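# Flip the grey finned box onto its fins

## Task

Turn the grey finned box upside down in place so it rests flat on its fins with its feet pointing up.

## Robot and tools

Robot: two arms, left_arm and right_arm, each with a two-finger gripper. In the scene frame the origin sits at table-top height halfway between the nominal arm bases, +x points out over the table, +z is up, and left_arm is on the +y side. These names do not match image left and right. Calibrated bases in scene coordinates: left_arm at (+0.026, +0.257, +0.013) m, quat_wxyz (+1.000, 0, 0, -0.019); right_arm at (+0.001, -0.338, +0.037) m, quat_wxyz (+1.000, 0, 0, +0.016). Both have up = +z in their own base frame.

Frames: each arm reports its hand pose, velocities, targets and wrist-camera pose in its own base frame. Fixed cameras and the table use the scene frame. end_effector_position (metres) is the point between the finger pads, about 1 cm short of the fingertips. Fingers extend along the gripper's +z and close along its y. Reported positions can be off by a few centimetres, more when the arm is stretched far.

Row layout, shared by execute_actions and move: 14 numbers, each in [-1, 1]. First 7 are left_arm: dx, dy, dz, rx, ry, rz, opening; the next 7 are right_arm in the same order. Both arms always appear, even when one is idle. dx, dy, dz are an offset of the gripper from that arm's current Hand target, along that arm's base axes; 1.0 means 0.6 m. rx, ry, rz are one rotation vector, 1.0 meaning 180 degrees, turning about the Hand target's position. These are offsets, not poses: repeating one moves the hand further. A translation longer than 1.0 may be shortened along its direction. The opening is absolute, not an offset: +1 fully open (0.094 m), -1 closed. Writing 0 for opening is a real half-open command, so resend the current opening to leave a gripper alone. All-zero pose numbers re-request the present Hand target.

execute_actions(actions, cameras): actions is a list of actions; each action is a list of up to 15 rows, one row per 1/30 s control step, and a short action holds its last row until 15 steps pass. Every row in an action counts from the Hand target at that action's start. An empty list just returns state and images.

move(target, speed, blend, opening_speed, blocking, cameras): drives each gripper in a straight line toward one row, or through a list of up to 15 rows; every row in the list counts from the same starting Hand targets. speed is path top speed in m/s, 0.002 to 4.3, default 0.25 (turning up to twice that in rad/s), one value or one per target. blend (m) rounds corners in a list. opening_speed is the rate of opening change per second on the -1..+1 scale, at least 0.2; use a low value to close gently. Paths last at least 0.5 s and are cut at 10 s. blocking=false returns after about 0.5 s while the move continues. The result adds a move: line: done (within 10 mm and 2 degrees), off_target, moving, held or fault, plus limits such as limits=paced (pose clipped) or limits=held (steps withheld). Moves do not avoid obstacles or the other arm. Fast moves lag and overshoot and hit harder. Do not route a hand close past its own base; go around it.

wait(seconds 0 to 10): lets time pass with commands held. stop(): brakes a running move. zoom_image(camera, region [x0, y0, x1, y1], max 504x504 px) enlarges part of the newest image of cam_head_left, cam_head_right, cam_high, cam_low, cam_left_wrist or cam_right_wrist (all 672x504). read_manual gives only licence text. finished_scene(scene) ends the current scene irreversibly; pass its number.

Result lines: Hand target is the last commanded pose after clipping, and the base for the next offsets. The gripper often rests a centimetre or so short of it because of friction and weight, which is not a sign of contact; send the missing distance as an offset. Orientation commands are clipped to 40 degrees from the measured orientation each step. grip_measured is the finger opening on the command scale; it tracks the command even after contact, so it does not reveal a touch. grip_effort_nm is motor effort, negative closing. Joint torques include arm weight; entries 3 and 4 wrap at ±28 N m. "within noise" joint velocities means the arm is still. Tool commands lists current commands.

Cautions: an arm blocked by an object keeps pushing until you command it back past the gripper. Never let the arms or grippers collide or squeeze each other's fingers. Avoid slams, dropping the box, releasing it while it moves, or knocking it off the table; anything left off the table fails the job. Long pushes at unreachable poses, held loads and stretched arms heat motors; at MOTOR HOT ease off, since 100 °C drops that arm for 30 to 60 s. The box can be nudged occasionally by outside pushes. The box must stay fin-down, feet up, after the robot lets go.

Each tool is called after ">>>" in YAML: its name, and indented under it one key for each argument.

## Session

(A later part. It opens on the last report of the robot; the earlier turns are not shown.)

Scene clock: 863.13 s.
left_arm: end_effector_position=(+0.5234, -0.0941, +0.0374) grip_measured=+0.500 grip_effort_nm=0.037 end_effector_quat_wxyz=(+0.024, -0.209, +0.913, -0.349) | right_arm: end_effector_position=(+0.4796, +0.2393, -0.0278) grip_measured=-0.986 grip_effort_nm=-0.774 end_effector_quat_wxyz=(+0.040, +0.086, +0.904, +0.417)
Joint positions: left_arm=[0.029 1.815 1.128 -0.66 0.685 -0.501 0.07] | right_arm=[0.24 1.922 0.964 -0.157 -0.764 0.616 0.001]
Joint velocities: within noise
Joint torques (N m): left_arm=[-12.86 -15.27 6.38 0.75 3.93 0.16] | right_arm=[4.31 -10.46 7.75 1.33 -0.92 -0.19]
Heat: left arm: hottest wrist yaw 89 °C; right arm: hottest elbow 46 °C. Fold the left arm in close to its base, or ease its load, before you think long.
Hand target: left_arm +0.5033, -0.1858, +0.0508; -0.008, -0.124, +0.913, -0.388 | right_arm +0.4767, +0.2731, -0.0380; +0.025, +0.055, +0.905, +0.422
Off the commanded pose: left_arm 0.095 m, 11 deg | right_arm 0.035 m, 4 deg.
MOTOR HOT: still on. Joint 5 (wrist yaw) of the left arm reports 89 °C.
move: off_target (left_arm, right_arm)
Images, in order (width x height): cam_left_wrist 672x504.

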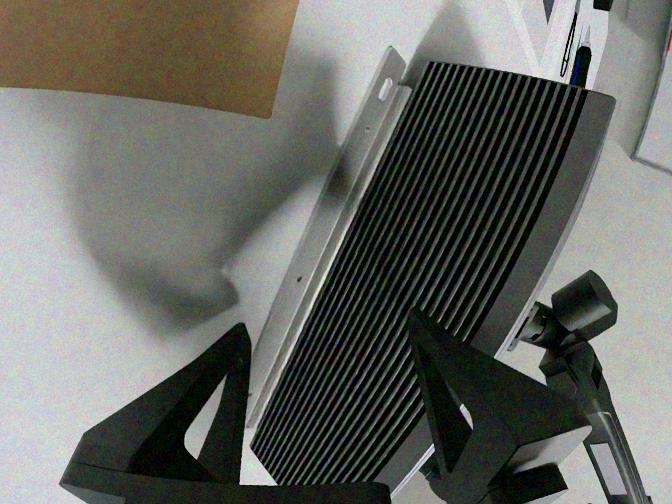

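Box is down. Back off to unload the wrist.

>>> move:
  target:
    - [0.0,0.2,0.02,0,0,0,1, 0.0,-0.05,0,0,0,0,-1]
    - [-0.15,0.28,0.15,0,0,0,1, 0.0,-0.2,0.1,0,0,0,-1]
  speed: 0.15

Scene clock: 868.80 s.
left_arm: end_effector_position=(+0.4163, -0.0207, +0.1382) grip_measured=+0.997 grip_effort_nm=0.154 end_effector_quat_wxyz=(-0.011, -0.126, +0.912, -0.389) | right_arm: end_effector_position=(+0.4580, +0.1569, +0.0066) grip_measured=-0.986 grip_effort_nm=-0.764 end_effector_quat_wxyz=(+0.004, +0.062, +0.906, +0.418)
Joint positions: left_arm=[0.249 1.567 1.082 -1.228 0.79 0.034 0.094] | right_arm=[0.061 1.832 0.981 -0.56 -0.851 0.271 0.001]
Joint velocities: within noise
Joint torques (N m): left_arm=[-0.03 -11.75 7.09 0.08 0.44 0.01] | right_arm=[-2.14 -14.56 7.97 0.62 -0.7 -0.22]
Heat: left arm: hottest wrist yaw 85 °C; right arm: hottest elbow 46 °C. Fold the left arm in close to its base, or ease its load, before you think long.
Hand target: left_arm +0.4133, -0.0177, +0.1409; -0.008, -0.124, +0.913, -0.388 | right_arm +0.4766, +0.1531, +0.0220; +0.025, +0.055, +0.905, +0.422
Off the commanded pose: left_arm 0.005 m, 0 deg | right_arm 0.025 m, 3 deg.
MOTOR HOT: still on. Joint 5 (wrist yaw) of the left arm reports 85 °C.
move: off_target (right_arm)

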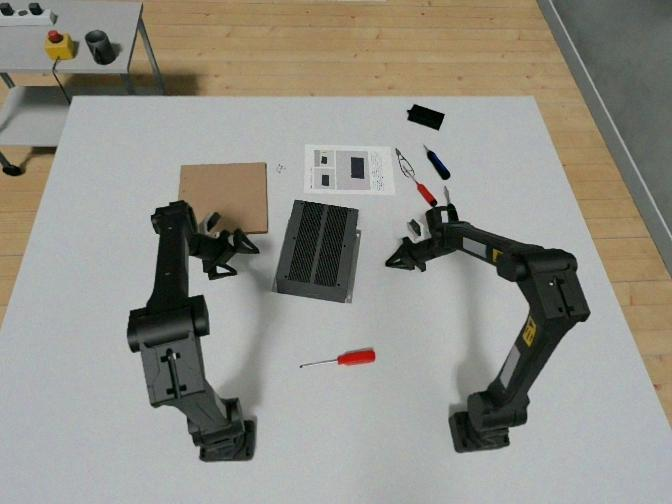

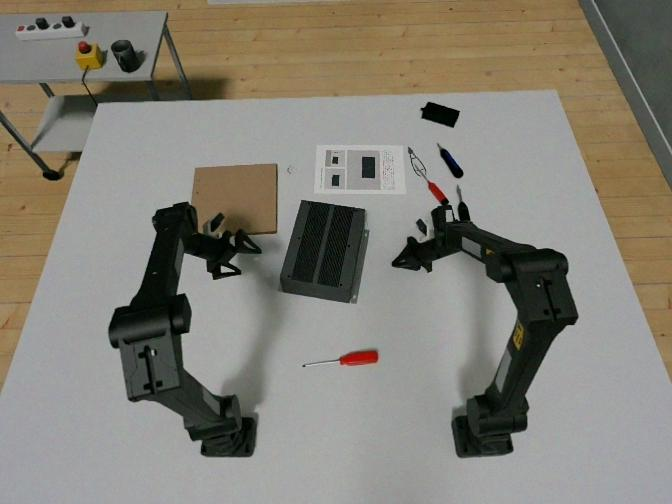

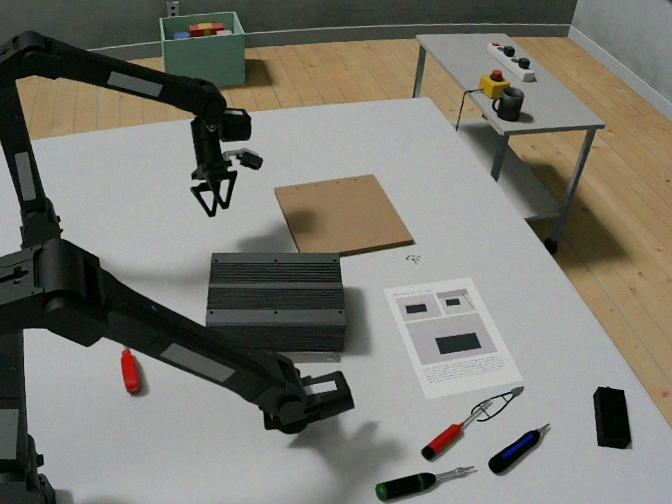

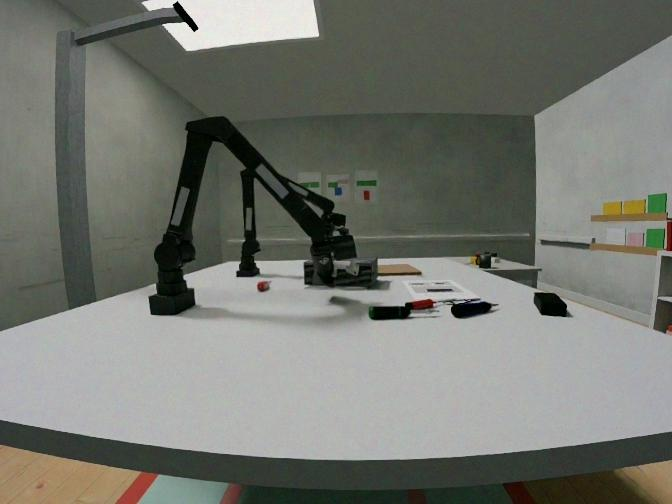

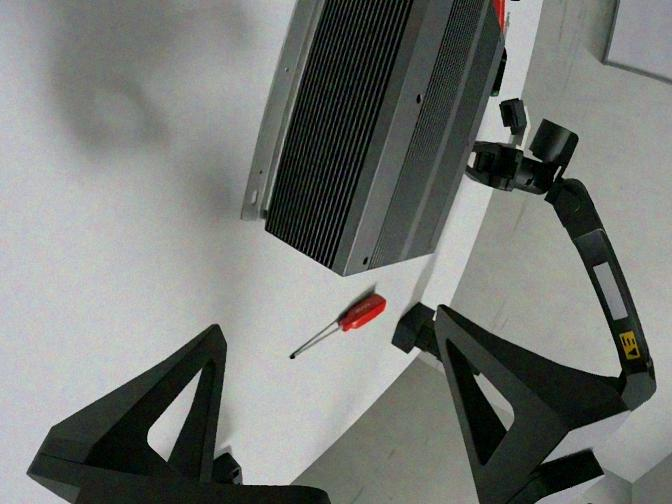

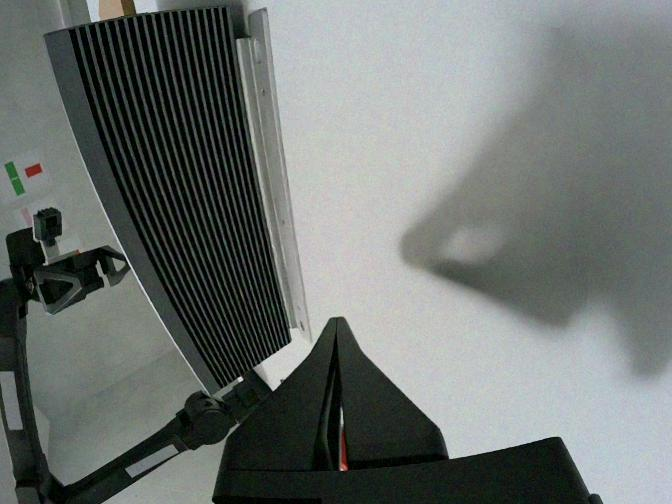

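>>> move:
  target:
    - [-0.238,-0.05,0.1,0,0,0,-1, 0.0,-0.1,0.1,0,0,0,1]
    - [-0.192,-0.267,-0.083,0.0076,-0.0455,0.3693,-1, 0.0,-0.1,0.1,0,0,0,1]
  speed: 0.3

>>> zoom_image:
  camera: "cam_left_wrist"
  region: [150, 50, 550, 350]

>>> zoom_image:
  camera: "cam_low"
  region: [280, 230, 420, 310]

Scene clock: 982.57 s.
left_arm: end_effector_position=(+0.2920, -0.1687, +0.0841) grip_measured=-0.989 grip_effort_nm=-0.593 end_effector_quat_wxyz=(+0.270, -0.576, +0.704, -0.314) | right_arm: end_effector_position=(+0.4595, +0.0984, +0.0674) grip_measured=+0.998 grip_effort_nm=0.076 end_effector_quat_wxyz=(+0.005, +0.062, +0.905, +0.420)
Joint positions: left_arm=[-0.724 0.971 0.32 -0.144 -0.403 -1.929 0.001] | right_arm=[-0.071 1.739 1.06 -0.881 -0.867 0.071 0.094]
Joint velocities: within noise
Joint torques (N m): left_arm=[-1.67 -0.67 9.37 2.43 -0.32 -0.29] | right_arm=[-1.61 -13.16 9.13 0.32 -0.74 -0.22]
Heat: left arm: hottest elbow 44 °C; right arm: hottest elbow 43 °C.
Hand target: left_arm +0.2981, -0.1779, +0.0910; +0.269, -0.577, +0.699, -0.326 | right_arm +0.4766, +0.0930, +0.0818; +0.025, +0.055, +0.905, +0.421
Off the commanded pose: left_arm 0.013 m, 1 deg | right_arm 0.023 m, 2 deg.
MOTOR HOT: cleared for the motors of the left arm.
move: off_target (left_arm, right_arm)

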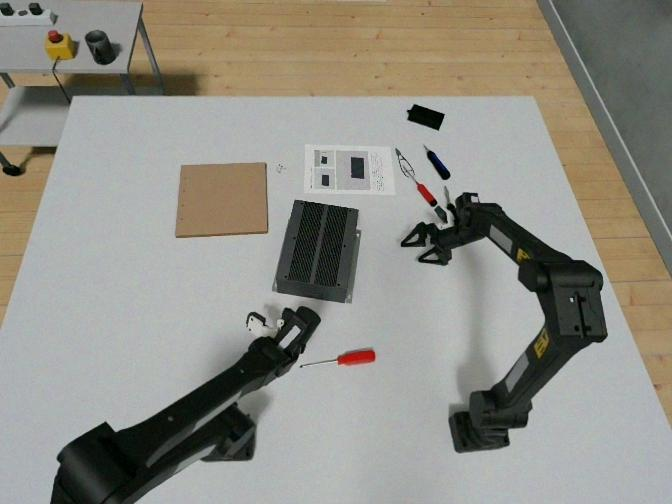

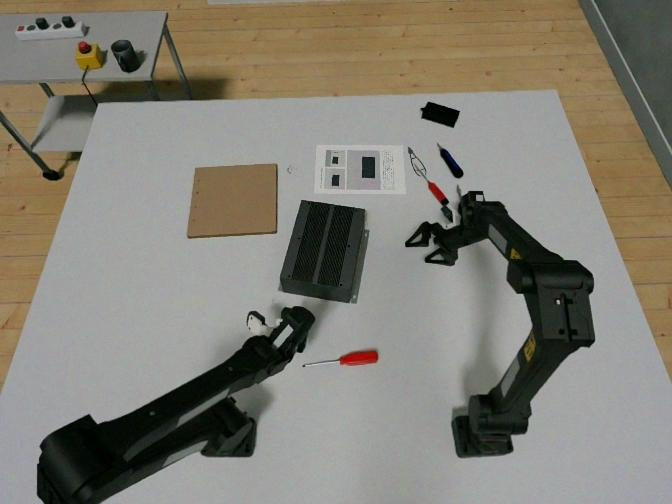

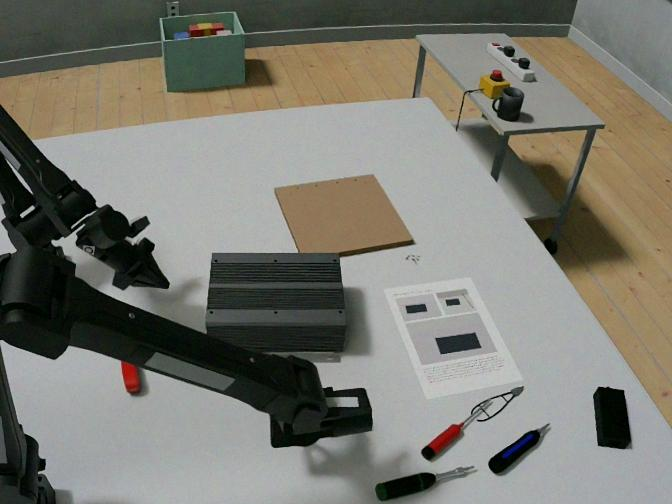

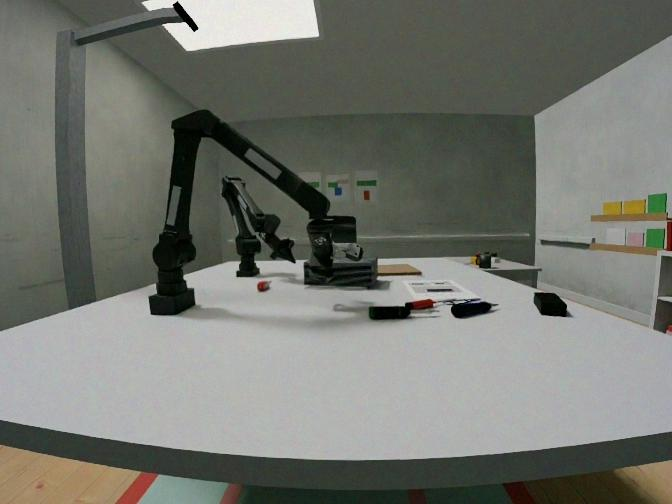

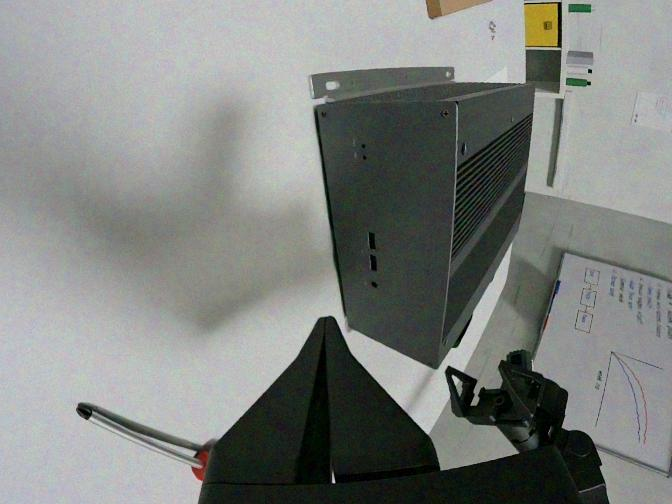

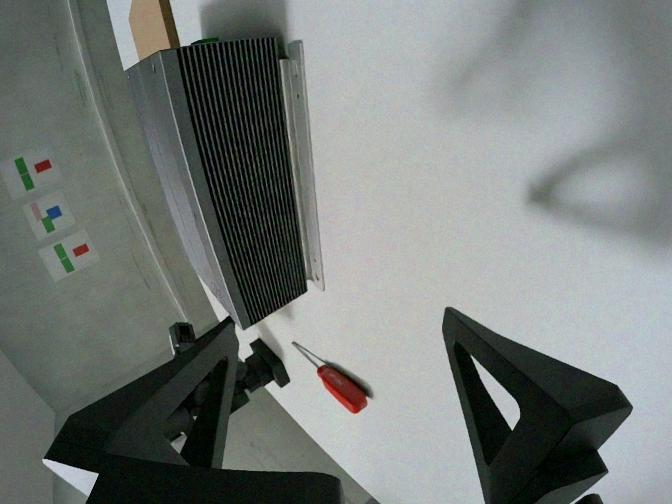

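Scaled by 1.260 from the camera's 672x504 image, which has a finer 960x720 frame.

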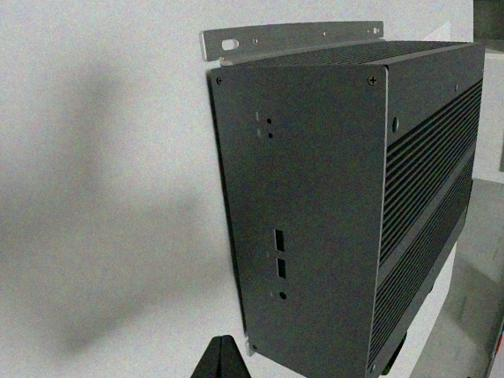

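Scaled by 3.600.

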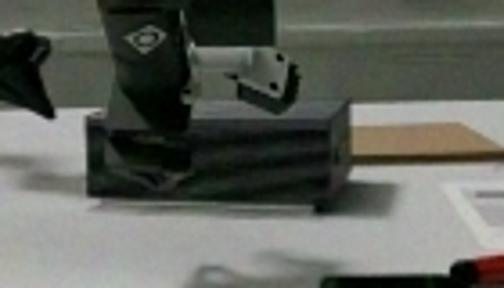

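>>> move:
  target:
    - [-0.08,0.1,0.1,0,0,0,-1, 0,0,0,0,0,0,-1]
    - [-0.03,0.263,0.08,-0.0318,-0.0272,-0.4264,-1, 0,0,0,0,0,0,-1]
    - [0.178,0.263,-0.075,-0.0318,-0.0272,-0.4264,-1, 0,0,0,0,0,0,-1]
  speed: 0.3
  cameras: ["cam_left_wrist","cam_head_left"]

Scene clock: 1051.73 s.
left_arm: end_effector_position=(+0.3928, -0.0202, +0.0495) grip_measured=-0.989 grip_effort_nm=-0.593 end_effector_quat_wxyz=(+0.008, -0.018, +0.879, -0.477) | right_arm: end_effector_position=(+0.4595, +0.0985, +0.0675) grip_measured=-0.986 grip_effort_nm=-0.764 end_effector_quat_wxyz=(+0.005, +0.062, +0.905, +0.420)
Joint positions: left_arm=[0.311 1.787 0.985 -1.163 0.94 0.472 0.001] | right_arm=[-0.071 1.739 1.06 -0.881 -0.868 0.071 0.001]
Joint velocities: within noise
Joint torques (N m): left_arm=[-1.55 -9.88 7.8 0.32 0.71 -0.25] | right_arm=[-1.32 -13.51 9.02 0.35 -0.72 -0.21]
Heat: left arm: hottest elbow 47 °C; right arm: hottest elbow 46 °C.
Hand target: left_arm +0.4049, -0.0201, +0.0460; +0.009, -0.017, +0.879, -0.477 | right_arm +0.4766, +0.0930, +0.0819; +0.025, +0.055, +0.905, +0.422
Off the commanded pose: left_arm 0.013 m, 0 deg | right_arm 0.023 m, 2 deg.
move: off_target (left_arm, right_arm)
Images, in order (width x height): cam_head_left 672x504, cam_left_wrist 672x504.

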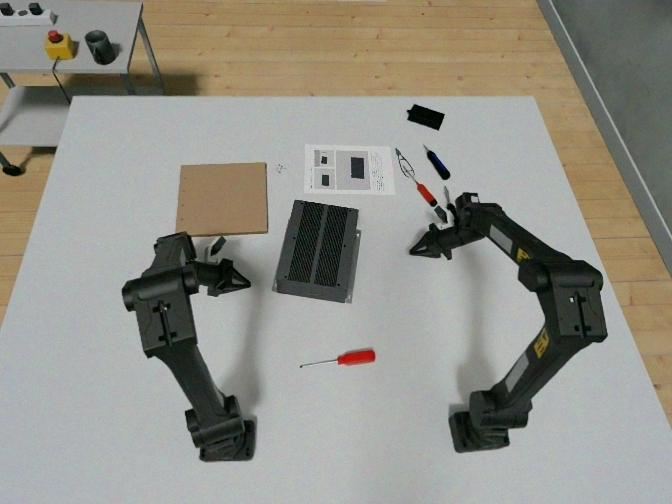

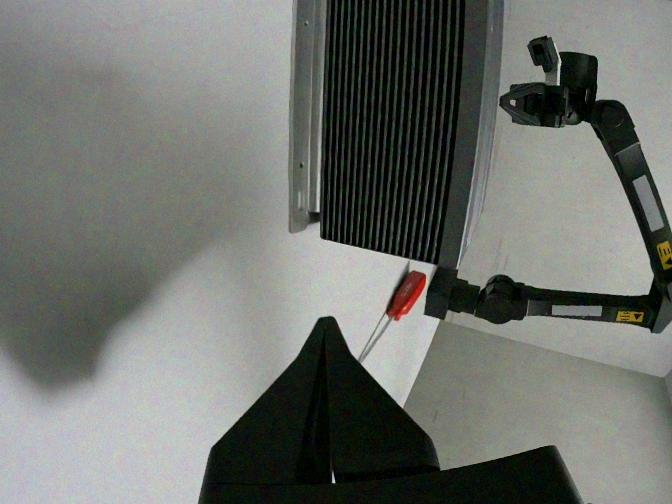

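>>> move:
  target:
    - [0.055,-0.08,-0.01,0,0,0,-1, 0,0,0,0,0,0,-1]
    - [0.055,-0.185,-0.01,0,0,0,-1, 0,0,0,0,0,0,-1]
  speed: 0.15
  cameras: ["cam_left_wrist","cam_head_left"]

Scene clock: 1071.13 s.
left_arm: end_effector_position=(+0.4435, -0.0997, +0.0417) grip_measured=-0.989 grip_effort_nm=-0.598 end_effector_quat_wxyz=(+0.022, -0.042, +0.880, -0.472) | right_arm: end_effector_position=(+0.4595, +0.0985, +0.0675) grip_measured=-0.986 grip_effort_nm=-0.764 end_effector_quat_wxyz=(+0.005, +0.062, +0.905, +0.420)
Joint positions: left_arm=[0.1 1.784 0.978 -0.774 0.984 0.01 0.001] | right_arm=[-0.071 1.739 1.06 -0.881 -0.868 0.071 0.001]
Joint velocities: within noise
Joint torques (N m): left_arm=[-6.42 -12.4 5.53 1.52 1.05 -0.3] | right_arm=[-1.32 -13.51 9.11 0.21 -0.75 -0.19]
Heat: left arm: hottest elbow 45 °C; right arm: hottest elbow 46 °C.
Hand target: left_arm +0.4379, -0.1311, +0.0400; +0.009, -0.018, +0.879, -0.477 | right_arm +0.4766, +0.0930, +0.0819; +0.025, +0.055, +0.905, +0.422
Off the commanded pose: left_arm 0.032 m, 3 deg | right_arm 0.023 m, 2 deg.
move: off_target (left_arm, right_arm)
Images, in order (width x height): cam_head_left 672x504, cam_left_wrist 672x504.

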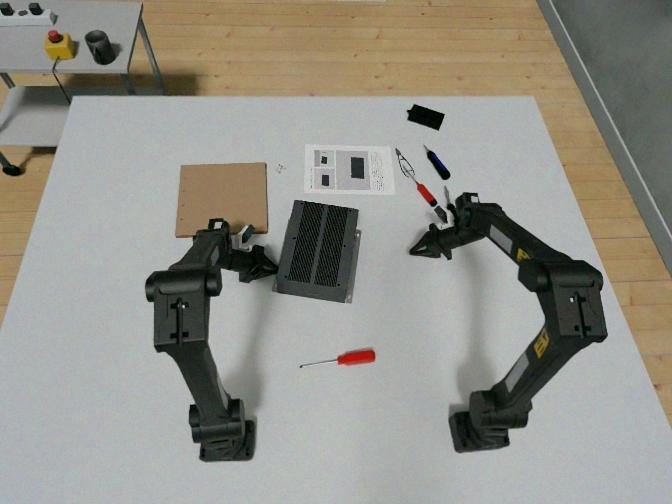

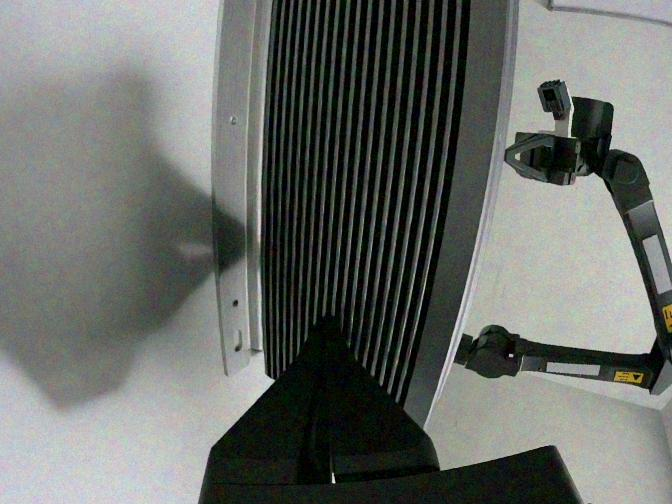

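>>> move:
  target: [0.0,-0.11,0,0,0,0,-1, 0,0,0,0,0,0,-1]
  speed: 0.1
  cameras: ["cam_left_wrist","cam_head_left"]

Scene clock: 1075.90 s.
left_arm: end_effector_position=(+0.4470, -0.1404, +0.0432) grip_measured=-0.989 grip_effort_nm=-0.589 end_effector_quat_wxyz=(+0.031, -0.065, +0.883, -0.463) | right_arm: end_effector_position=(+0.4595, +0.0985, +0.0675) grip_measured=-0.986 grip_effort_nm=-0.764 end_effector_quat_wxyz=(+0.005, +0.062, +0.905, +0.420)
Joint positions: left_arm=[0 1.739 0.919 -0.554 0.952 -0.248 0.001] | right_arm=[-0.071 1.739 1.06 -0.881 -0.868 0.071 0.001]
Joint velocities: within noise
Joint torques (N m): left_arm=[-10.46 -10.58 6.41 2.63 1.66 -0.34] | right_arm=[-1.67 -13.39 9.16 0.29 -0.74 -0.2]
Heat: left arm: hottest elbow 45 °C; right arm: hottest elbow 46 °C.
Hand target: left_arm +0.4378, -0.1972, +0.0401; +0.009, -0.017, +0.879, -0.477 | right_arm +0.4766, +0.0930, +0.0819; +0.025, +0.055, +0.905, +0.422
Off the commanded pose: left_arm 0.057 m, 6 deg | right_arm 0.023 m, 2 deg.
move: off_target (left_arm, right_arm)
Images, in order (width x height): cam_head_left 672x504, cam_left_wrist 672x504.

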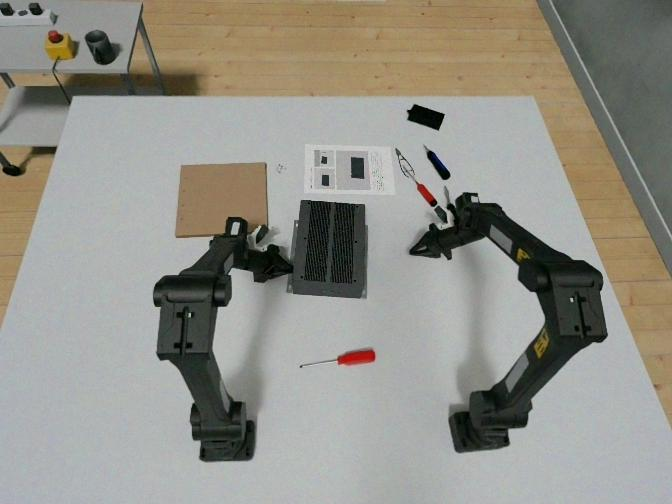

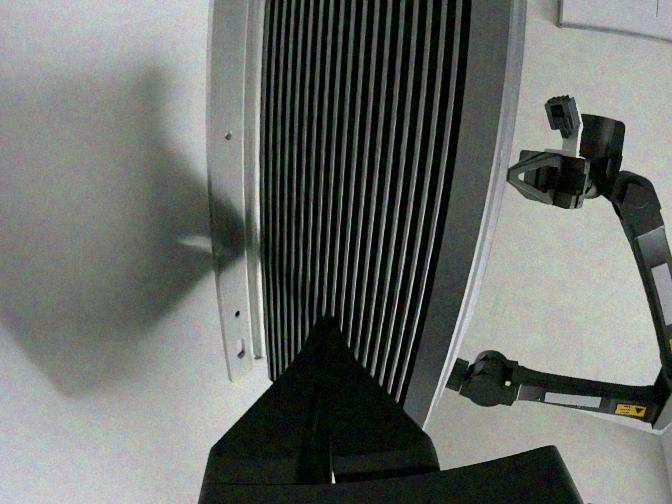

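>>> move:
  target:
    - [0.0,0.195,0.033,0,0,0,-1, 0.02,0.06,-0.1,0,0,0.022,-1]
    - [0.135,0.19,0.0,0,0,0,-1, 0.039,0.1,-0.15,0,0,0.022,-1]
    - [0.135,0.17,-0.032,0,0,0,0.745, 0.039,0.12,-0.1975,0,0,0.022,-1]
  speed: 0.2
  cameras: ["cam_left_wrist","cam_right_wrist","cam_head_left"]

Scene clock: 1100.97 s.
left_arm: end_effector_position=(+0.5084, -0.0936, +0.0281) grip_measured=+0.741 grip_effort_nm=0.178 end_effector_quat_wxyz=(+0.009, -0.017, +0.877, -0.479) | right_arm: end_effector_position=(+0.4920, +0.1585, -0.0277) grip_measured=-0.986 grip_effort_nm=-0.774 end_effector_quat_wxyz=(+0.011, +0.027, +0.904, +0.427)
Joint positions: left_arm=[0.102 1.969 1.226 -0.925 0.997 0.115 0.082] | right_arm=[0.054 1.979 1.091 -0.55 -0.876 0.177 0.001]
Joint velocities: within noise
Joint torques (N m): left_arm=[-1.38 -13.16 8.51 0.9 0.45 -0.31] | right_arm=[0.73 -12.16 6.91 1.47 -0.01 -0.01]
Heat: left arm: hottest elbow 44 °C; right arm: hottest elbow 46 °C.
Hand target: left_arm +0.5188, -0.0951, +0.0207; +0.009, -0.018, +0.879, -0.477 | right_arm +0.5001, +0.1650, -0.0365; +0.011, +0.024, +0.906, +0.422
Off the commanded pose: left_arm 0.013 m, 0 deg | right_arm 0.014 m, 1 deg.
move: off_target (left_arm, right_arm); target 3's new opening was sent with left_arm's hand 0.013 m and 0 deg from that target
Images, in order (width x height): cam_head_left 672x504, cam_left_wrist 672x504, cam_right_wrist 672x504.

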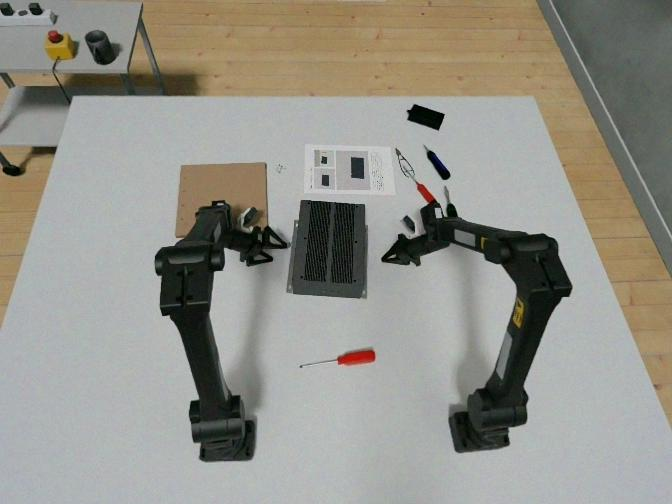

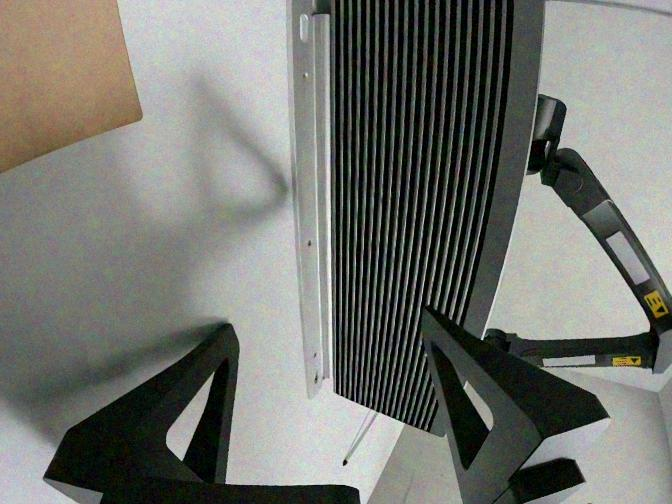

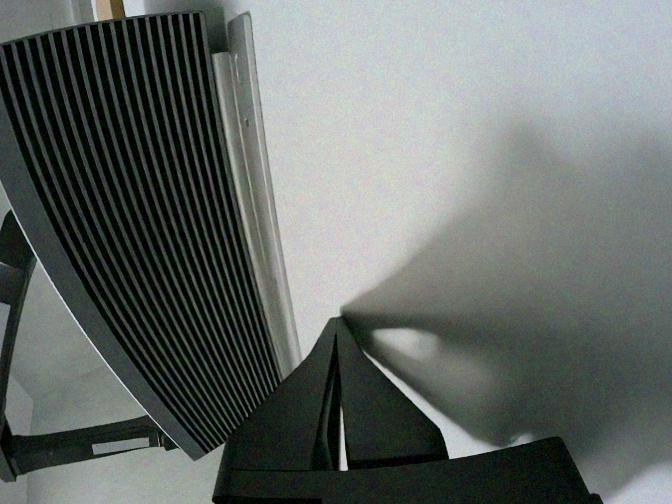

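>>> move:
  target:
    - [0.02,-0.058,0.0,0,0,0,0.745, 0.003,0.05,0,0,0,0,-1]
    - [0.01,-0.217,0.0,0,0,0,0.745, 0.01,0.21,-0.004,0,0,0,-1]
    - [-0.01,-0.332,0.235,0,0,0,0.745, 0.01,0.235,-0.004,0,0,0,-1]
  speed: 0.1
  cameras: ["cam_left_wrist","cam_head_left"]

Scene clock: 1120.40 s.
left_arm: end_effector_position=(+0.5421, -0.1756, +0.1232) grip_measured=+0.742 grip_effort_nm=0.159 end_effector_quat_wxyz=(+0.038, -0.130, +0.885, -0.445) | right_arm: end_effector_position=(+0.5062, +0.2122, -0.0276) grip_measured=-0.985 grip_effort_nm=-0.842 end_effector_quat_wxyz=(+0.026, +0.082, +0.905, +0.418)
Joint positions: left_arm=[-0.081 1.751 1.212 -0.645 0.865 -0.554 0.082] | right_arm=[0.17 1.968 1.066 -0.313 -0.805 0.504 0.001]
Joint velocities: within noise
Joint torques (N m): left_arm=[-16.67 -17.03 10.47 0.44 3.23 0.21] | right_arm=[12.4 -10.46 9.39 3.19 -0.08 0.43]
Heat: left arm: hottest elbow 43 °C; right arm: hottest elbow 43 °C.
Hand target: left_arm +0.5128, -0.2942, +0.1617; +0.009, -0.018, +0.879, -0.477 | right_arm +0.5061, +0.3061, -0.0390; +0.011, +0.023, +0.906, +0.422
Off the commanded pose: left_arm 0.128 m, 14 deg | right_arm 0.094 m, 7 deg.
move: off_target (left_arm, right_arm)
Images, in order (width x height): cam_head_left 672x504, cam_left_wrist 672x504.

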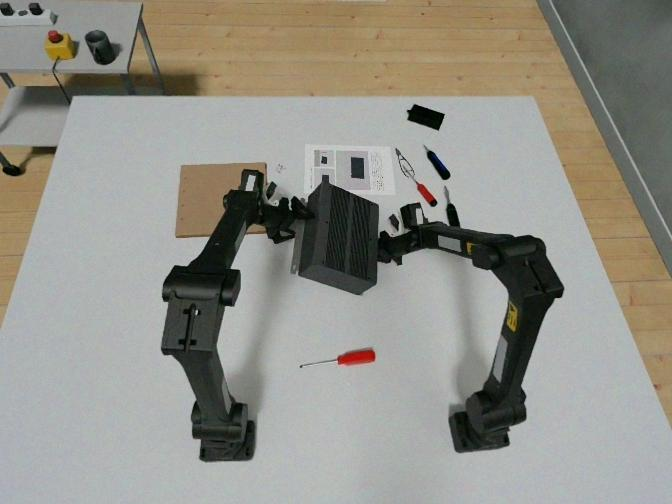

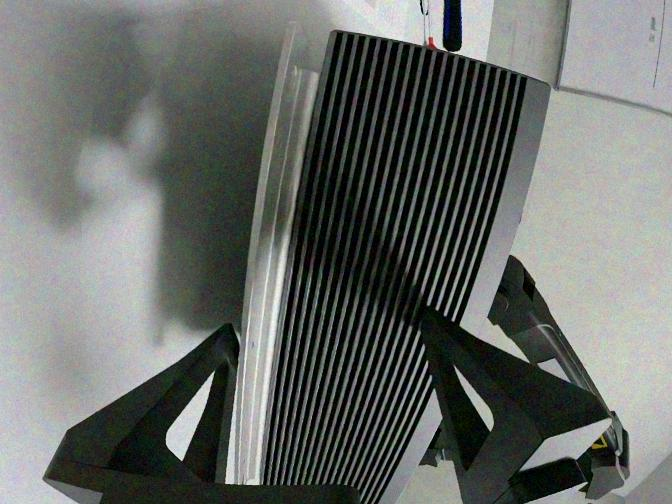

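>>> move:
  target: [0.0,0.0,0.02,0,0,0,-0.9, 0,0,0,0,0,0,-1]
  speed: 0.1
  opening_speed: 0.6
  cameras: ["cam_left_wrist"]

Scene clock: 1130.67 s.
left_arm: end_effector_position=(+0.5380, -0.1617, +0.1184) grip_measured=-0.897 grip_effort_nm=-0.877 end_effector_quat_wxyz=(+0.048, -0.108, +0.901, -0.418) | right_arm: end_effector_position=(+0.5079, +0.2143, -0.0278) grip_measured=-0.984 grip_effort_nm=-0.867 end_effector_quat_wxyz=(+0.034, +0.069, +0.903, +0.422)
Joint positions: left_arm=[-0.066 1.745 1.217 -0.708 0.816 -0.451 0.005] | right_arm=[0.172 1.973 1.066 -0.295 -0.813 0.484 0.001]
Joint velocities: within noise
Joint torques (N m): left_arm=[-17.61 -17.79 11.26 0.64 5.16 -0.73] | right_arm=[12.45 -11.22 9.66 2.55 0.32 0.59]
Heat: left arm: hottest wrist yaw 49 °C; right arm: hottest elbow 44 °C.
Hand target: left_arm +0.5128, -0.2943, +0.1739; +0.009, -0.018, +0.879, -0.477 | right_arm +0.5061, +0.3060, -0.0389; +0.011, +0.024, +0.906, +0.422
Off the commanded pose: left_arm 0.146 m, 13 deg | right_arm 0.093 m, 6 deg.
move: off_target (left_arm, right_arm)
Images, in order (width x height): cam_left_wrist 672x504.

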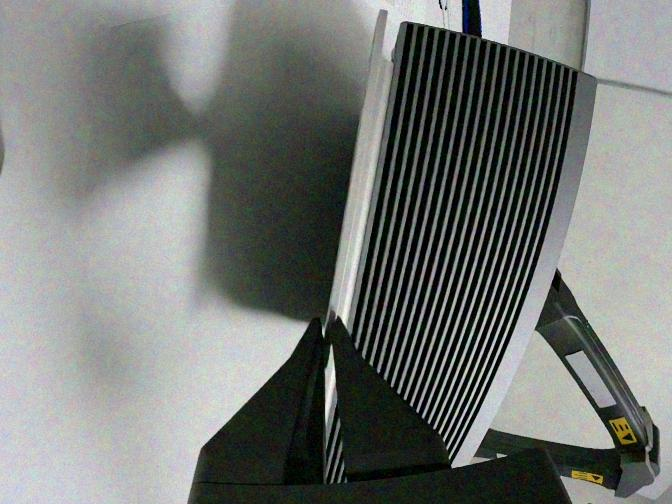

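>>> move:
  target:
    - [0.029,0.109,0.007,0.122,0.003,0,-0.9, 0,-0.2,0,0,0,0,-1]
    - [0.029,-0.0045,0.0485,0.233,0.006,0,-0.9, 0,-0.4,0.05,0,0,0,-1]
    - [0.029,-0.126,0.042,0.372,0.01,0,-0.9, 0,-0.45,0.1,0,0,0,-1]
  speed: 0.12
  cameras: ["cam_left_wrist","cam_head_left","cam_high"]

Scene clock: 1160.50 s.
left_arm: end_effector_position=(+0.5071, -0.3930, +0.2127) grip_measured=-0.897 grip_effort_nm=-0.149 end_effector_quat_wxyz=(+0.031, +0.013, +0.998, +0.046) | right_arm: end_effector_position=(+0.4895, +0.0460, +0.0053) grip_measured=-0.986 grip_effort_nm=-0.769 end_effector_quat_wxyz=(-0.013, +0.031, +0.904, +0.426)
Joint positions: left_arm=[-0.688 2.07 2.14 -1.651 -0.11 -0.662 0.005] | right_arm=[-0.174 1.981 1.219 -1.012 -0.863 -0.2 0.001]
Joint velocities: within noise
Joint torques (N m): left_arm=[2.9 -16.67 10.95 -0.5 -1.31 -0.38] | right_arm=[-1.67 -16.56 7.94 -0.16 -0.44 -0.17]
Heat: left arm: hottest wrist yaw 77 °C; right arm: hottest elbow 46 °C.
Hand target: left_arm +0.5302, -0.3699, +0.1990; +0.004, -0.017, +0.996, +0.087 | right_arm +0.5062, +0.0360, +0.0210; +0.011, +0.023, +0.906, +0.422
Off the commanded pose: left_arm 0.035 m, 7 deg | right_arm 0.025 m, 3 deg.
joint sent to its limit (left arm) — joint 4 (wrist pitch), lower limit. The joint targets are off in orientation, not in position.
move: off_target (left_arm, right_arm)
Images, in order (width x height): cam_head_left 672x504, cam_high 672x504, cam_left_wrist 672x504.

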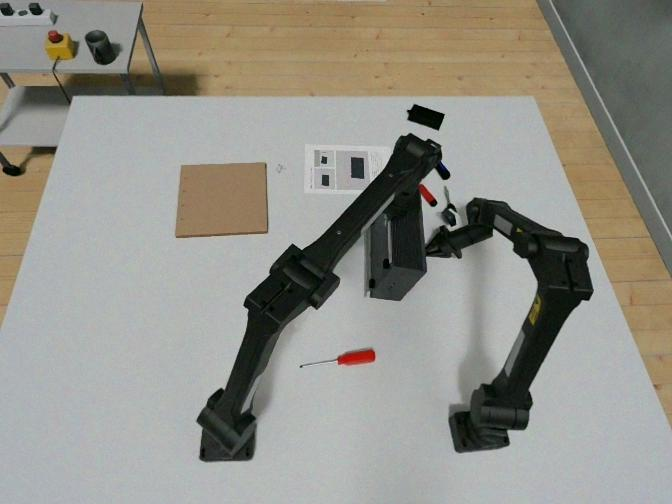

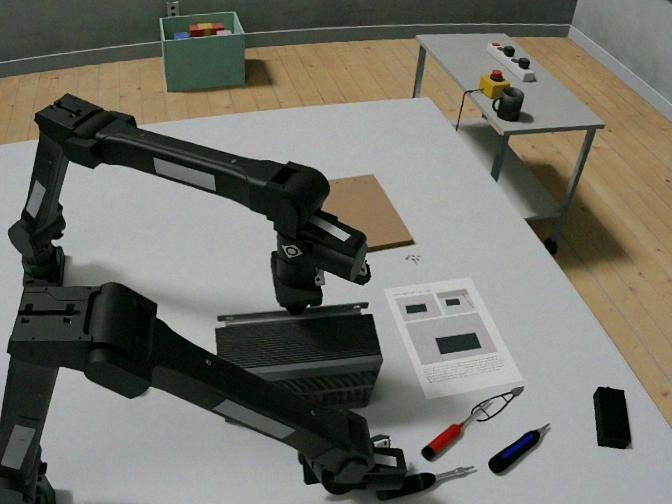

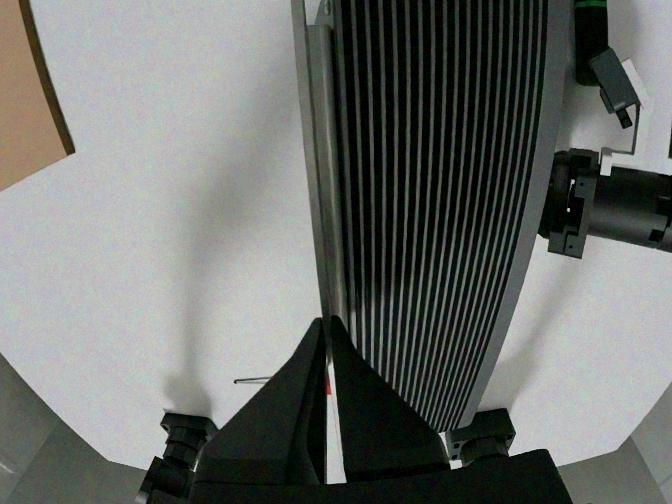

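>>> move:
  target: [0.0,-0.03,0.015,0.0,0,0,-0.9, 0,-0.1,0.1,0,0,0,0.3]
  speed: 0.06
  cameras: ["cam_left_wrist","cam_high","cam_right_wrist"]

>>> zoom_image:
  camera: "cam_right_wrist"
  region: [0, 0, 400, 400]

Scene clock: 1179.70 s.
left_arm: end_effector_position=(+0.5083, -0.3960, +0.2131) grip_measured=-0.897 grip_effort_nm=-0.149 end_effector_quat_wxyz=(+0.030, +0.007, +0.998, +0.052) | right_arm: end_effector_position=(+0.4922, -0.0136, +0.0643) grip_measured=+0.298 grip_effort_nm=0.076 end_effector_quat_wxyz=(-0.012, +0.032, +0.903, +0.428)
Joint positions: left_arm=[-0.693 2.087 2.17 -1.672 -0.119 -0.681 0.005] | right_arm=[-0.289 1.94 1.338 -1.298 -0.838 -0.367 0.061]
Joint velocities: within noise
Joint torques (N m): left_arm=[1.44 -17.03 12.14 0.32 -0.97 -0.37] | right_arm=[-1.38 -17.2 8.8 -0.28 -0.45 -0.13]
Heat: left arm: hottest wrist yaw 58 °C; right arm: hottest elbow 44 °C.
Hand target: left_arm +0.5301, -0.3880, +0.2081; +0.004, -0.017, +0.996, +0.087 | right_arm +0.5060, -0.0239, +0.0809; +0.010, +0.023, +0.906, +0.422
Off the commanded pose: left_arm 0.024 m, 6 deg | right_arm 0.024 m, 3 deg.
joint sent to its limit (left arm) — joint 4 (wrist pitch), lower limit. The joint targets are off in orientation, not in position.
move: off_target (left_arm, right_arm)
Images, in order (width x height): cam_high 672x504, cam_left_wrist 672x504, cam_right_wrist 672x504.

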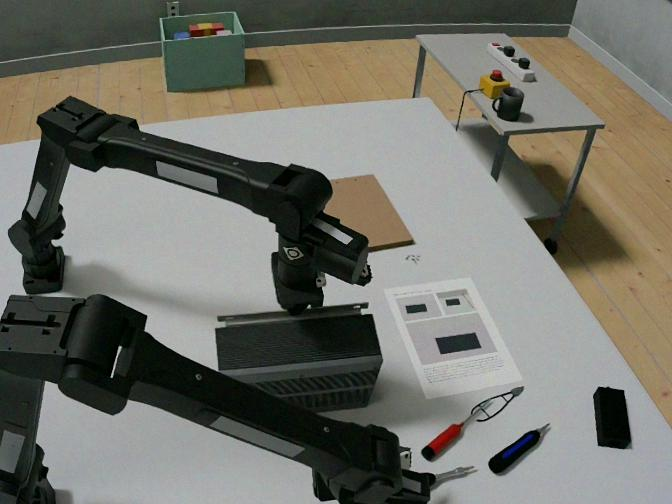

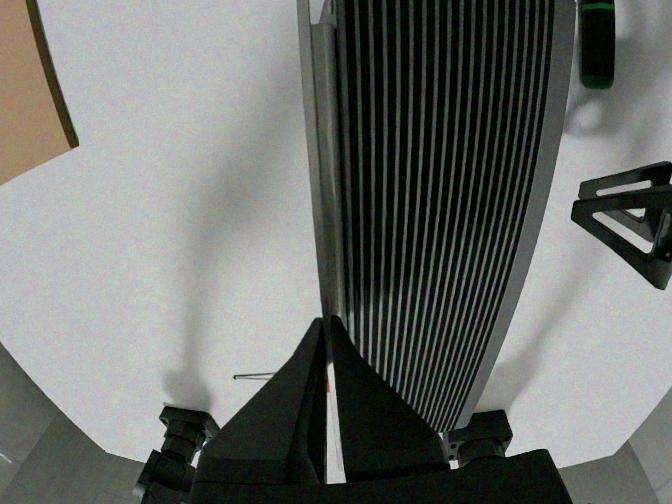

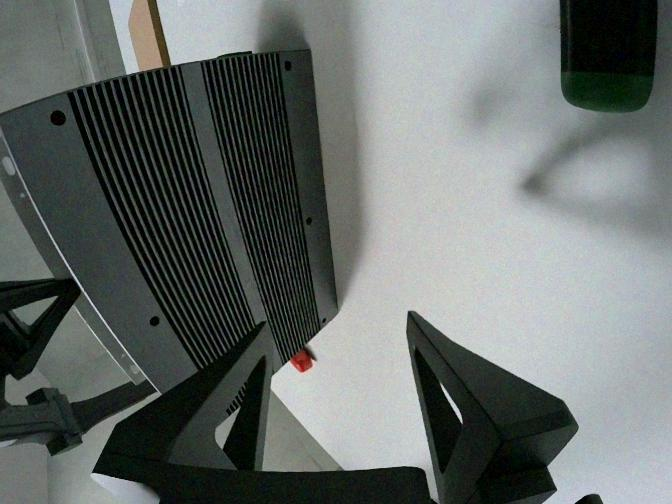

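Scaled by 1.260 from the camera's 672x504 image, which has a finer 960x720 frame.

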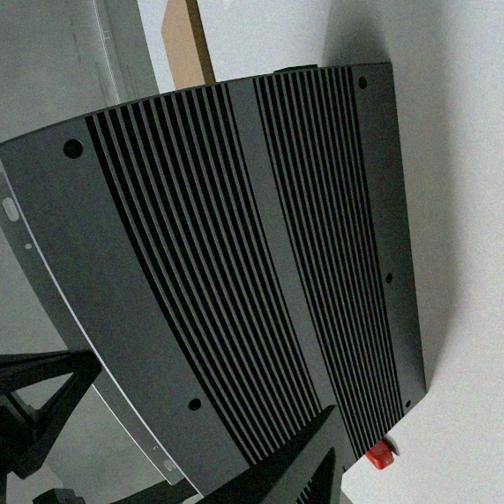

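>>> move:
  target:
    - [0.0,0.0,0.0,0,0,0,-0.3, 0,0,0,0,0,0,-1]
    - [-0.02,0.035,0.13,0,0,0,-0.3, 0,0,0,0,0,0,-1]
    - [-0.3,0.4,0.15,0,0,0,-0.3, 0,0,0,0,0,0,-1]
  speed: [0.1,0.1,0.3]

Scene clock: 1204.70 s.
left_arm: end_effector_position=(+0.3516, -0.1526, +0.2968) grip_measured=-0.302 grip_effort_nm=0.134 end_effector_quat_wxyz=(+0.021, -0.018, +0.997, +0.077) | right_arm: end_effector_position=(+0.4922, -0.0136, +0.0643) grip_measured=-0.986 grip_effort_nm=-0.769 end_effector_quat_wxyz=(-0.012, +0.031, +0.903, +0.428)
Joint positions: left_arm=[-0.478 1.363 1.429 -1.673 -0.156 -0.518 0.033] | right_arm=[-0.289 1.94 1.338 -1.298 -0.838 -0.368 0.001]
Joint velocities: within noise
Joint torques (N m): left_arm=[-0.03 -9.47 8.2 0.32 -0.18 -0.1] | right_arm=[-1.9 -16.91 8.91 -0.43 -0.46 -0.19]
Heat: left arm: hottest elbow 51 °C; right arm: hottest elbow 43 °C.
Hand target: left_arm +0.3501, -0.1481, +0.2980; +0.004, -0.017, +0.996, +0.087 | right_arm +0.5061, -0.0239, +0.0809; +0.010, +0.023, +0.906, +0.422
Off the commanded pose: left_arm 0.005 m, 2 deg | right_arm 0.024 m, 3 deg.
joint sent to its limit (left arm) — joint 4 (wrist pitch), lower limit. The joint targets still meet the commanded pose.
move: off_target (right_arm)

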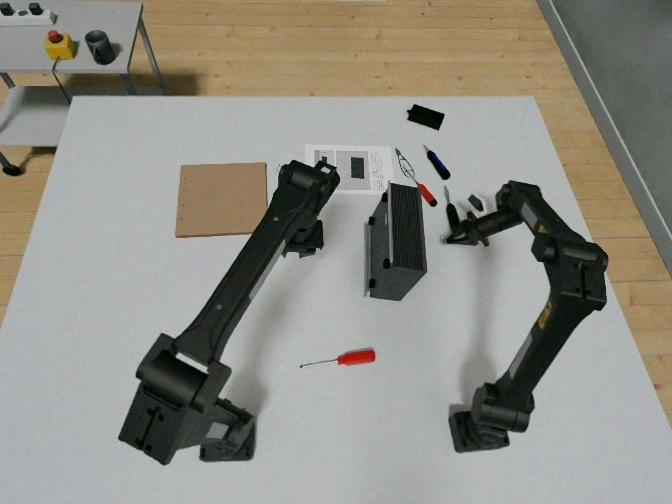

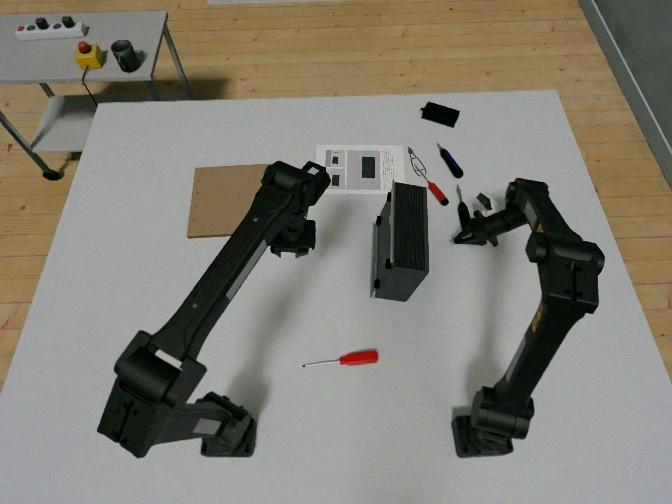

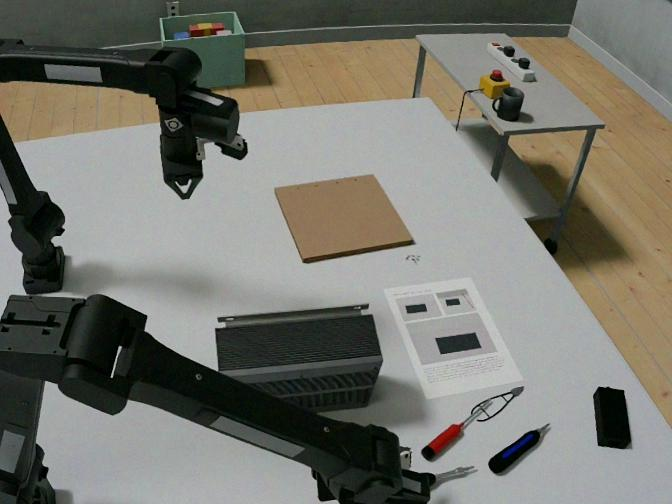

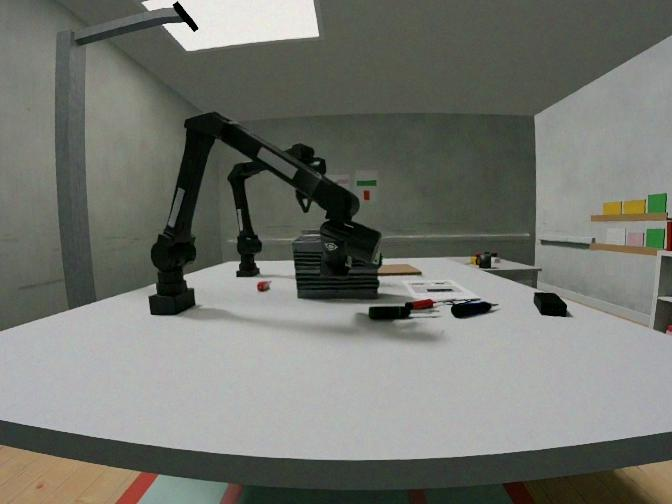

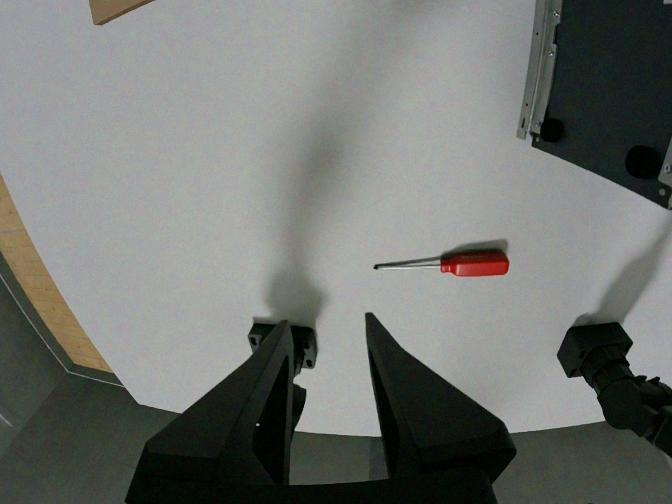

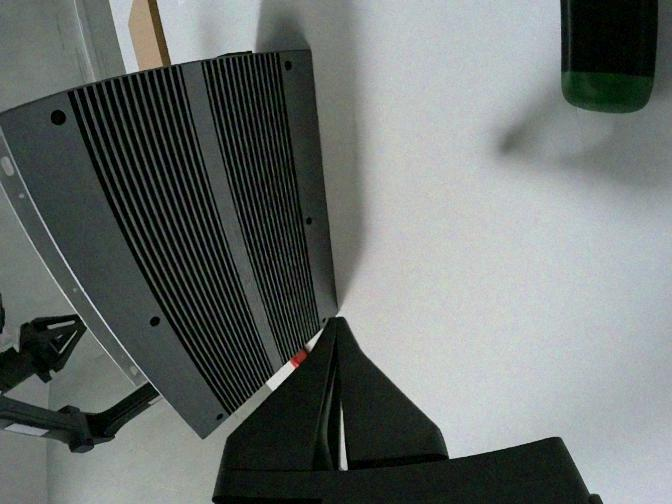

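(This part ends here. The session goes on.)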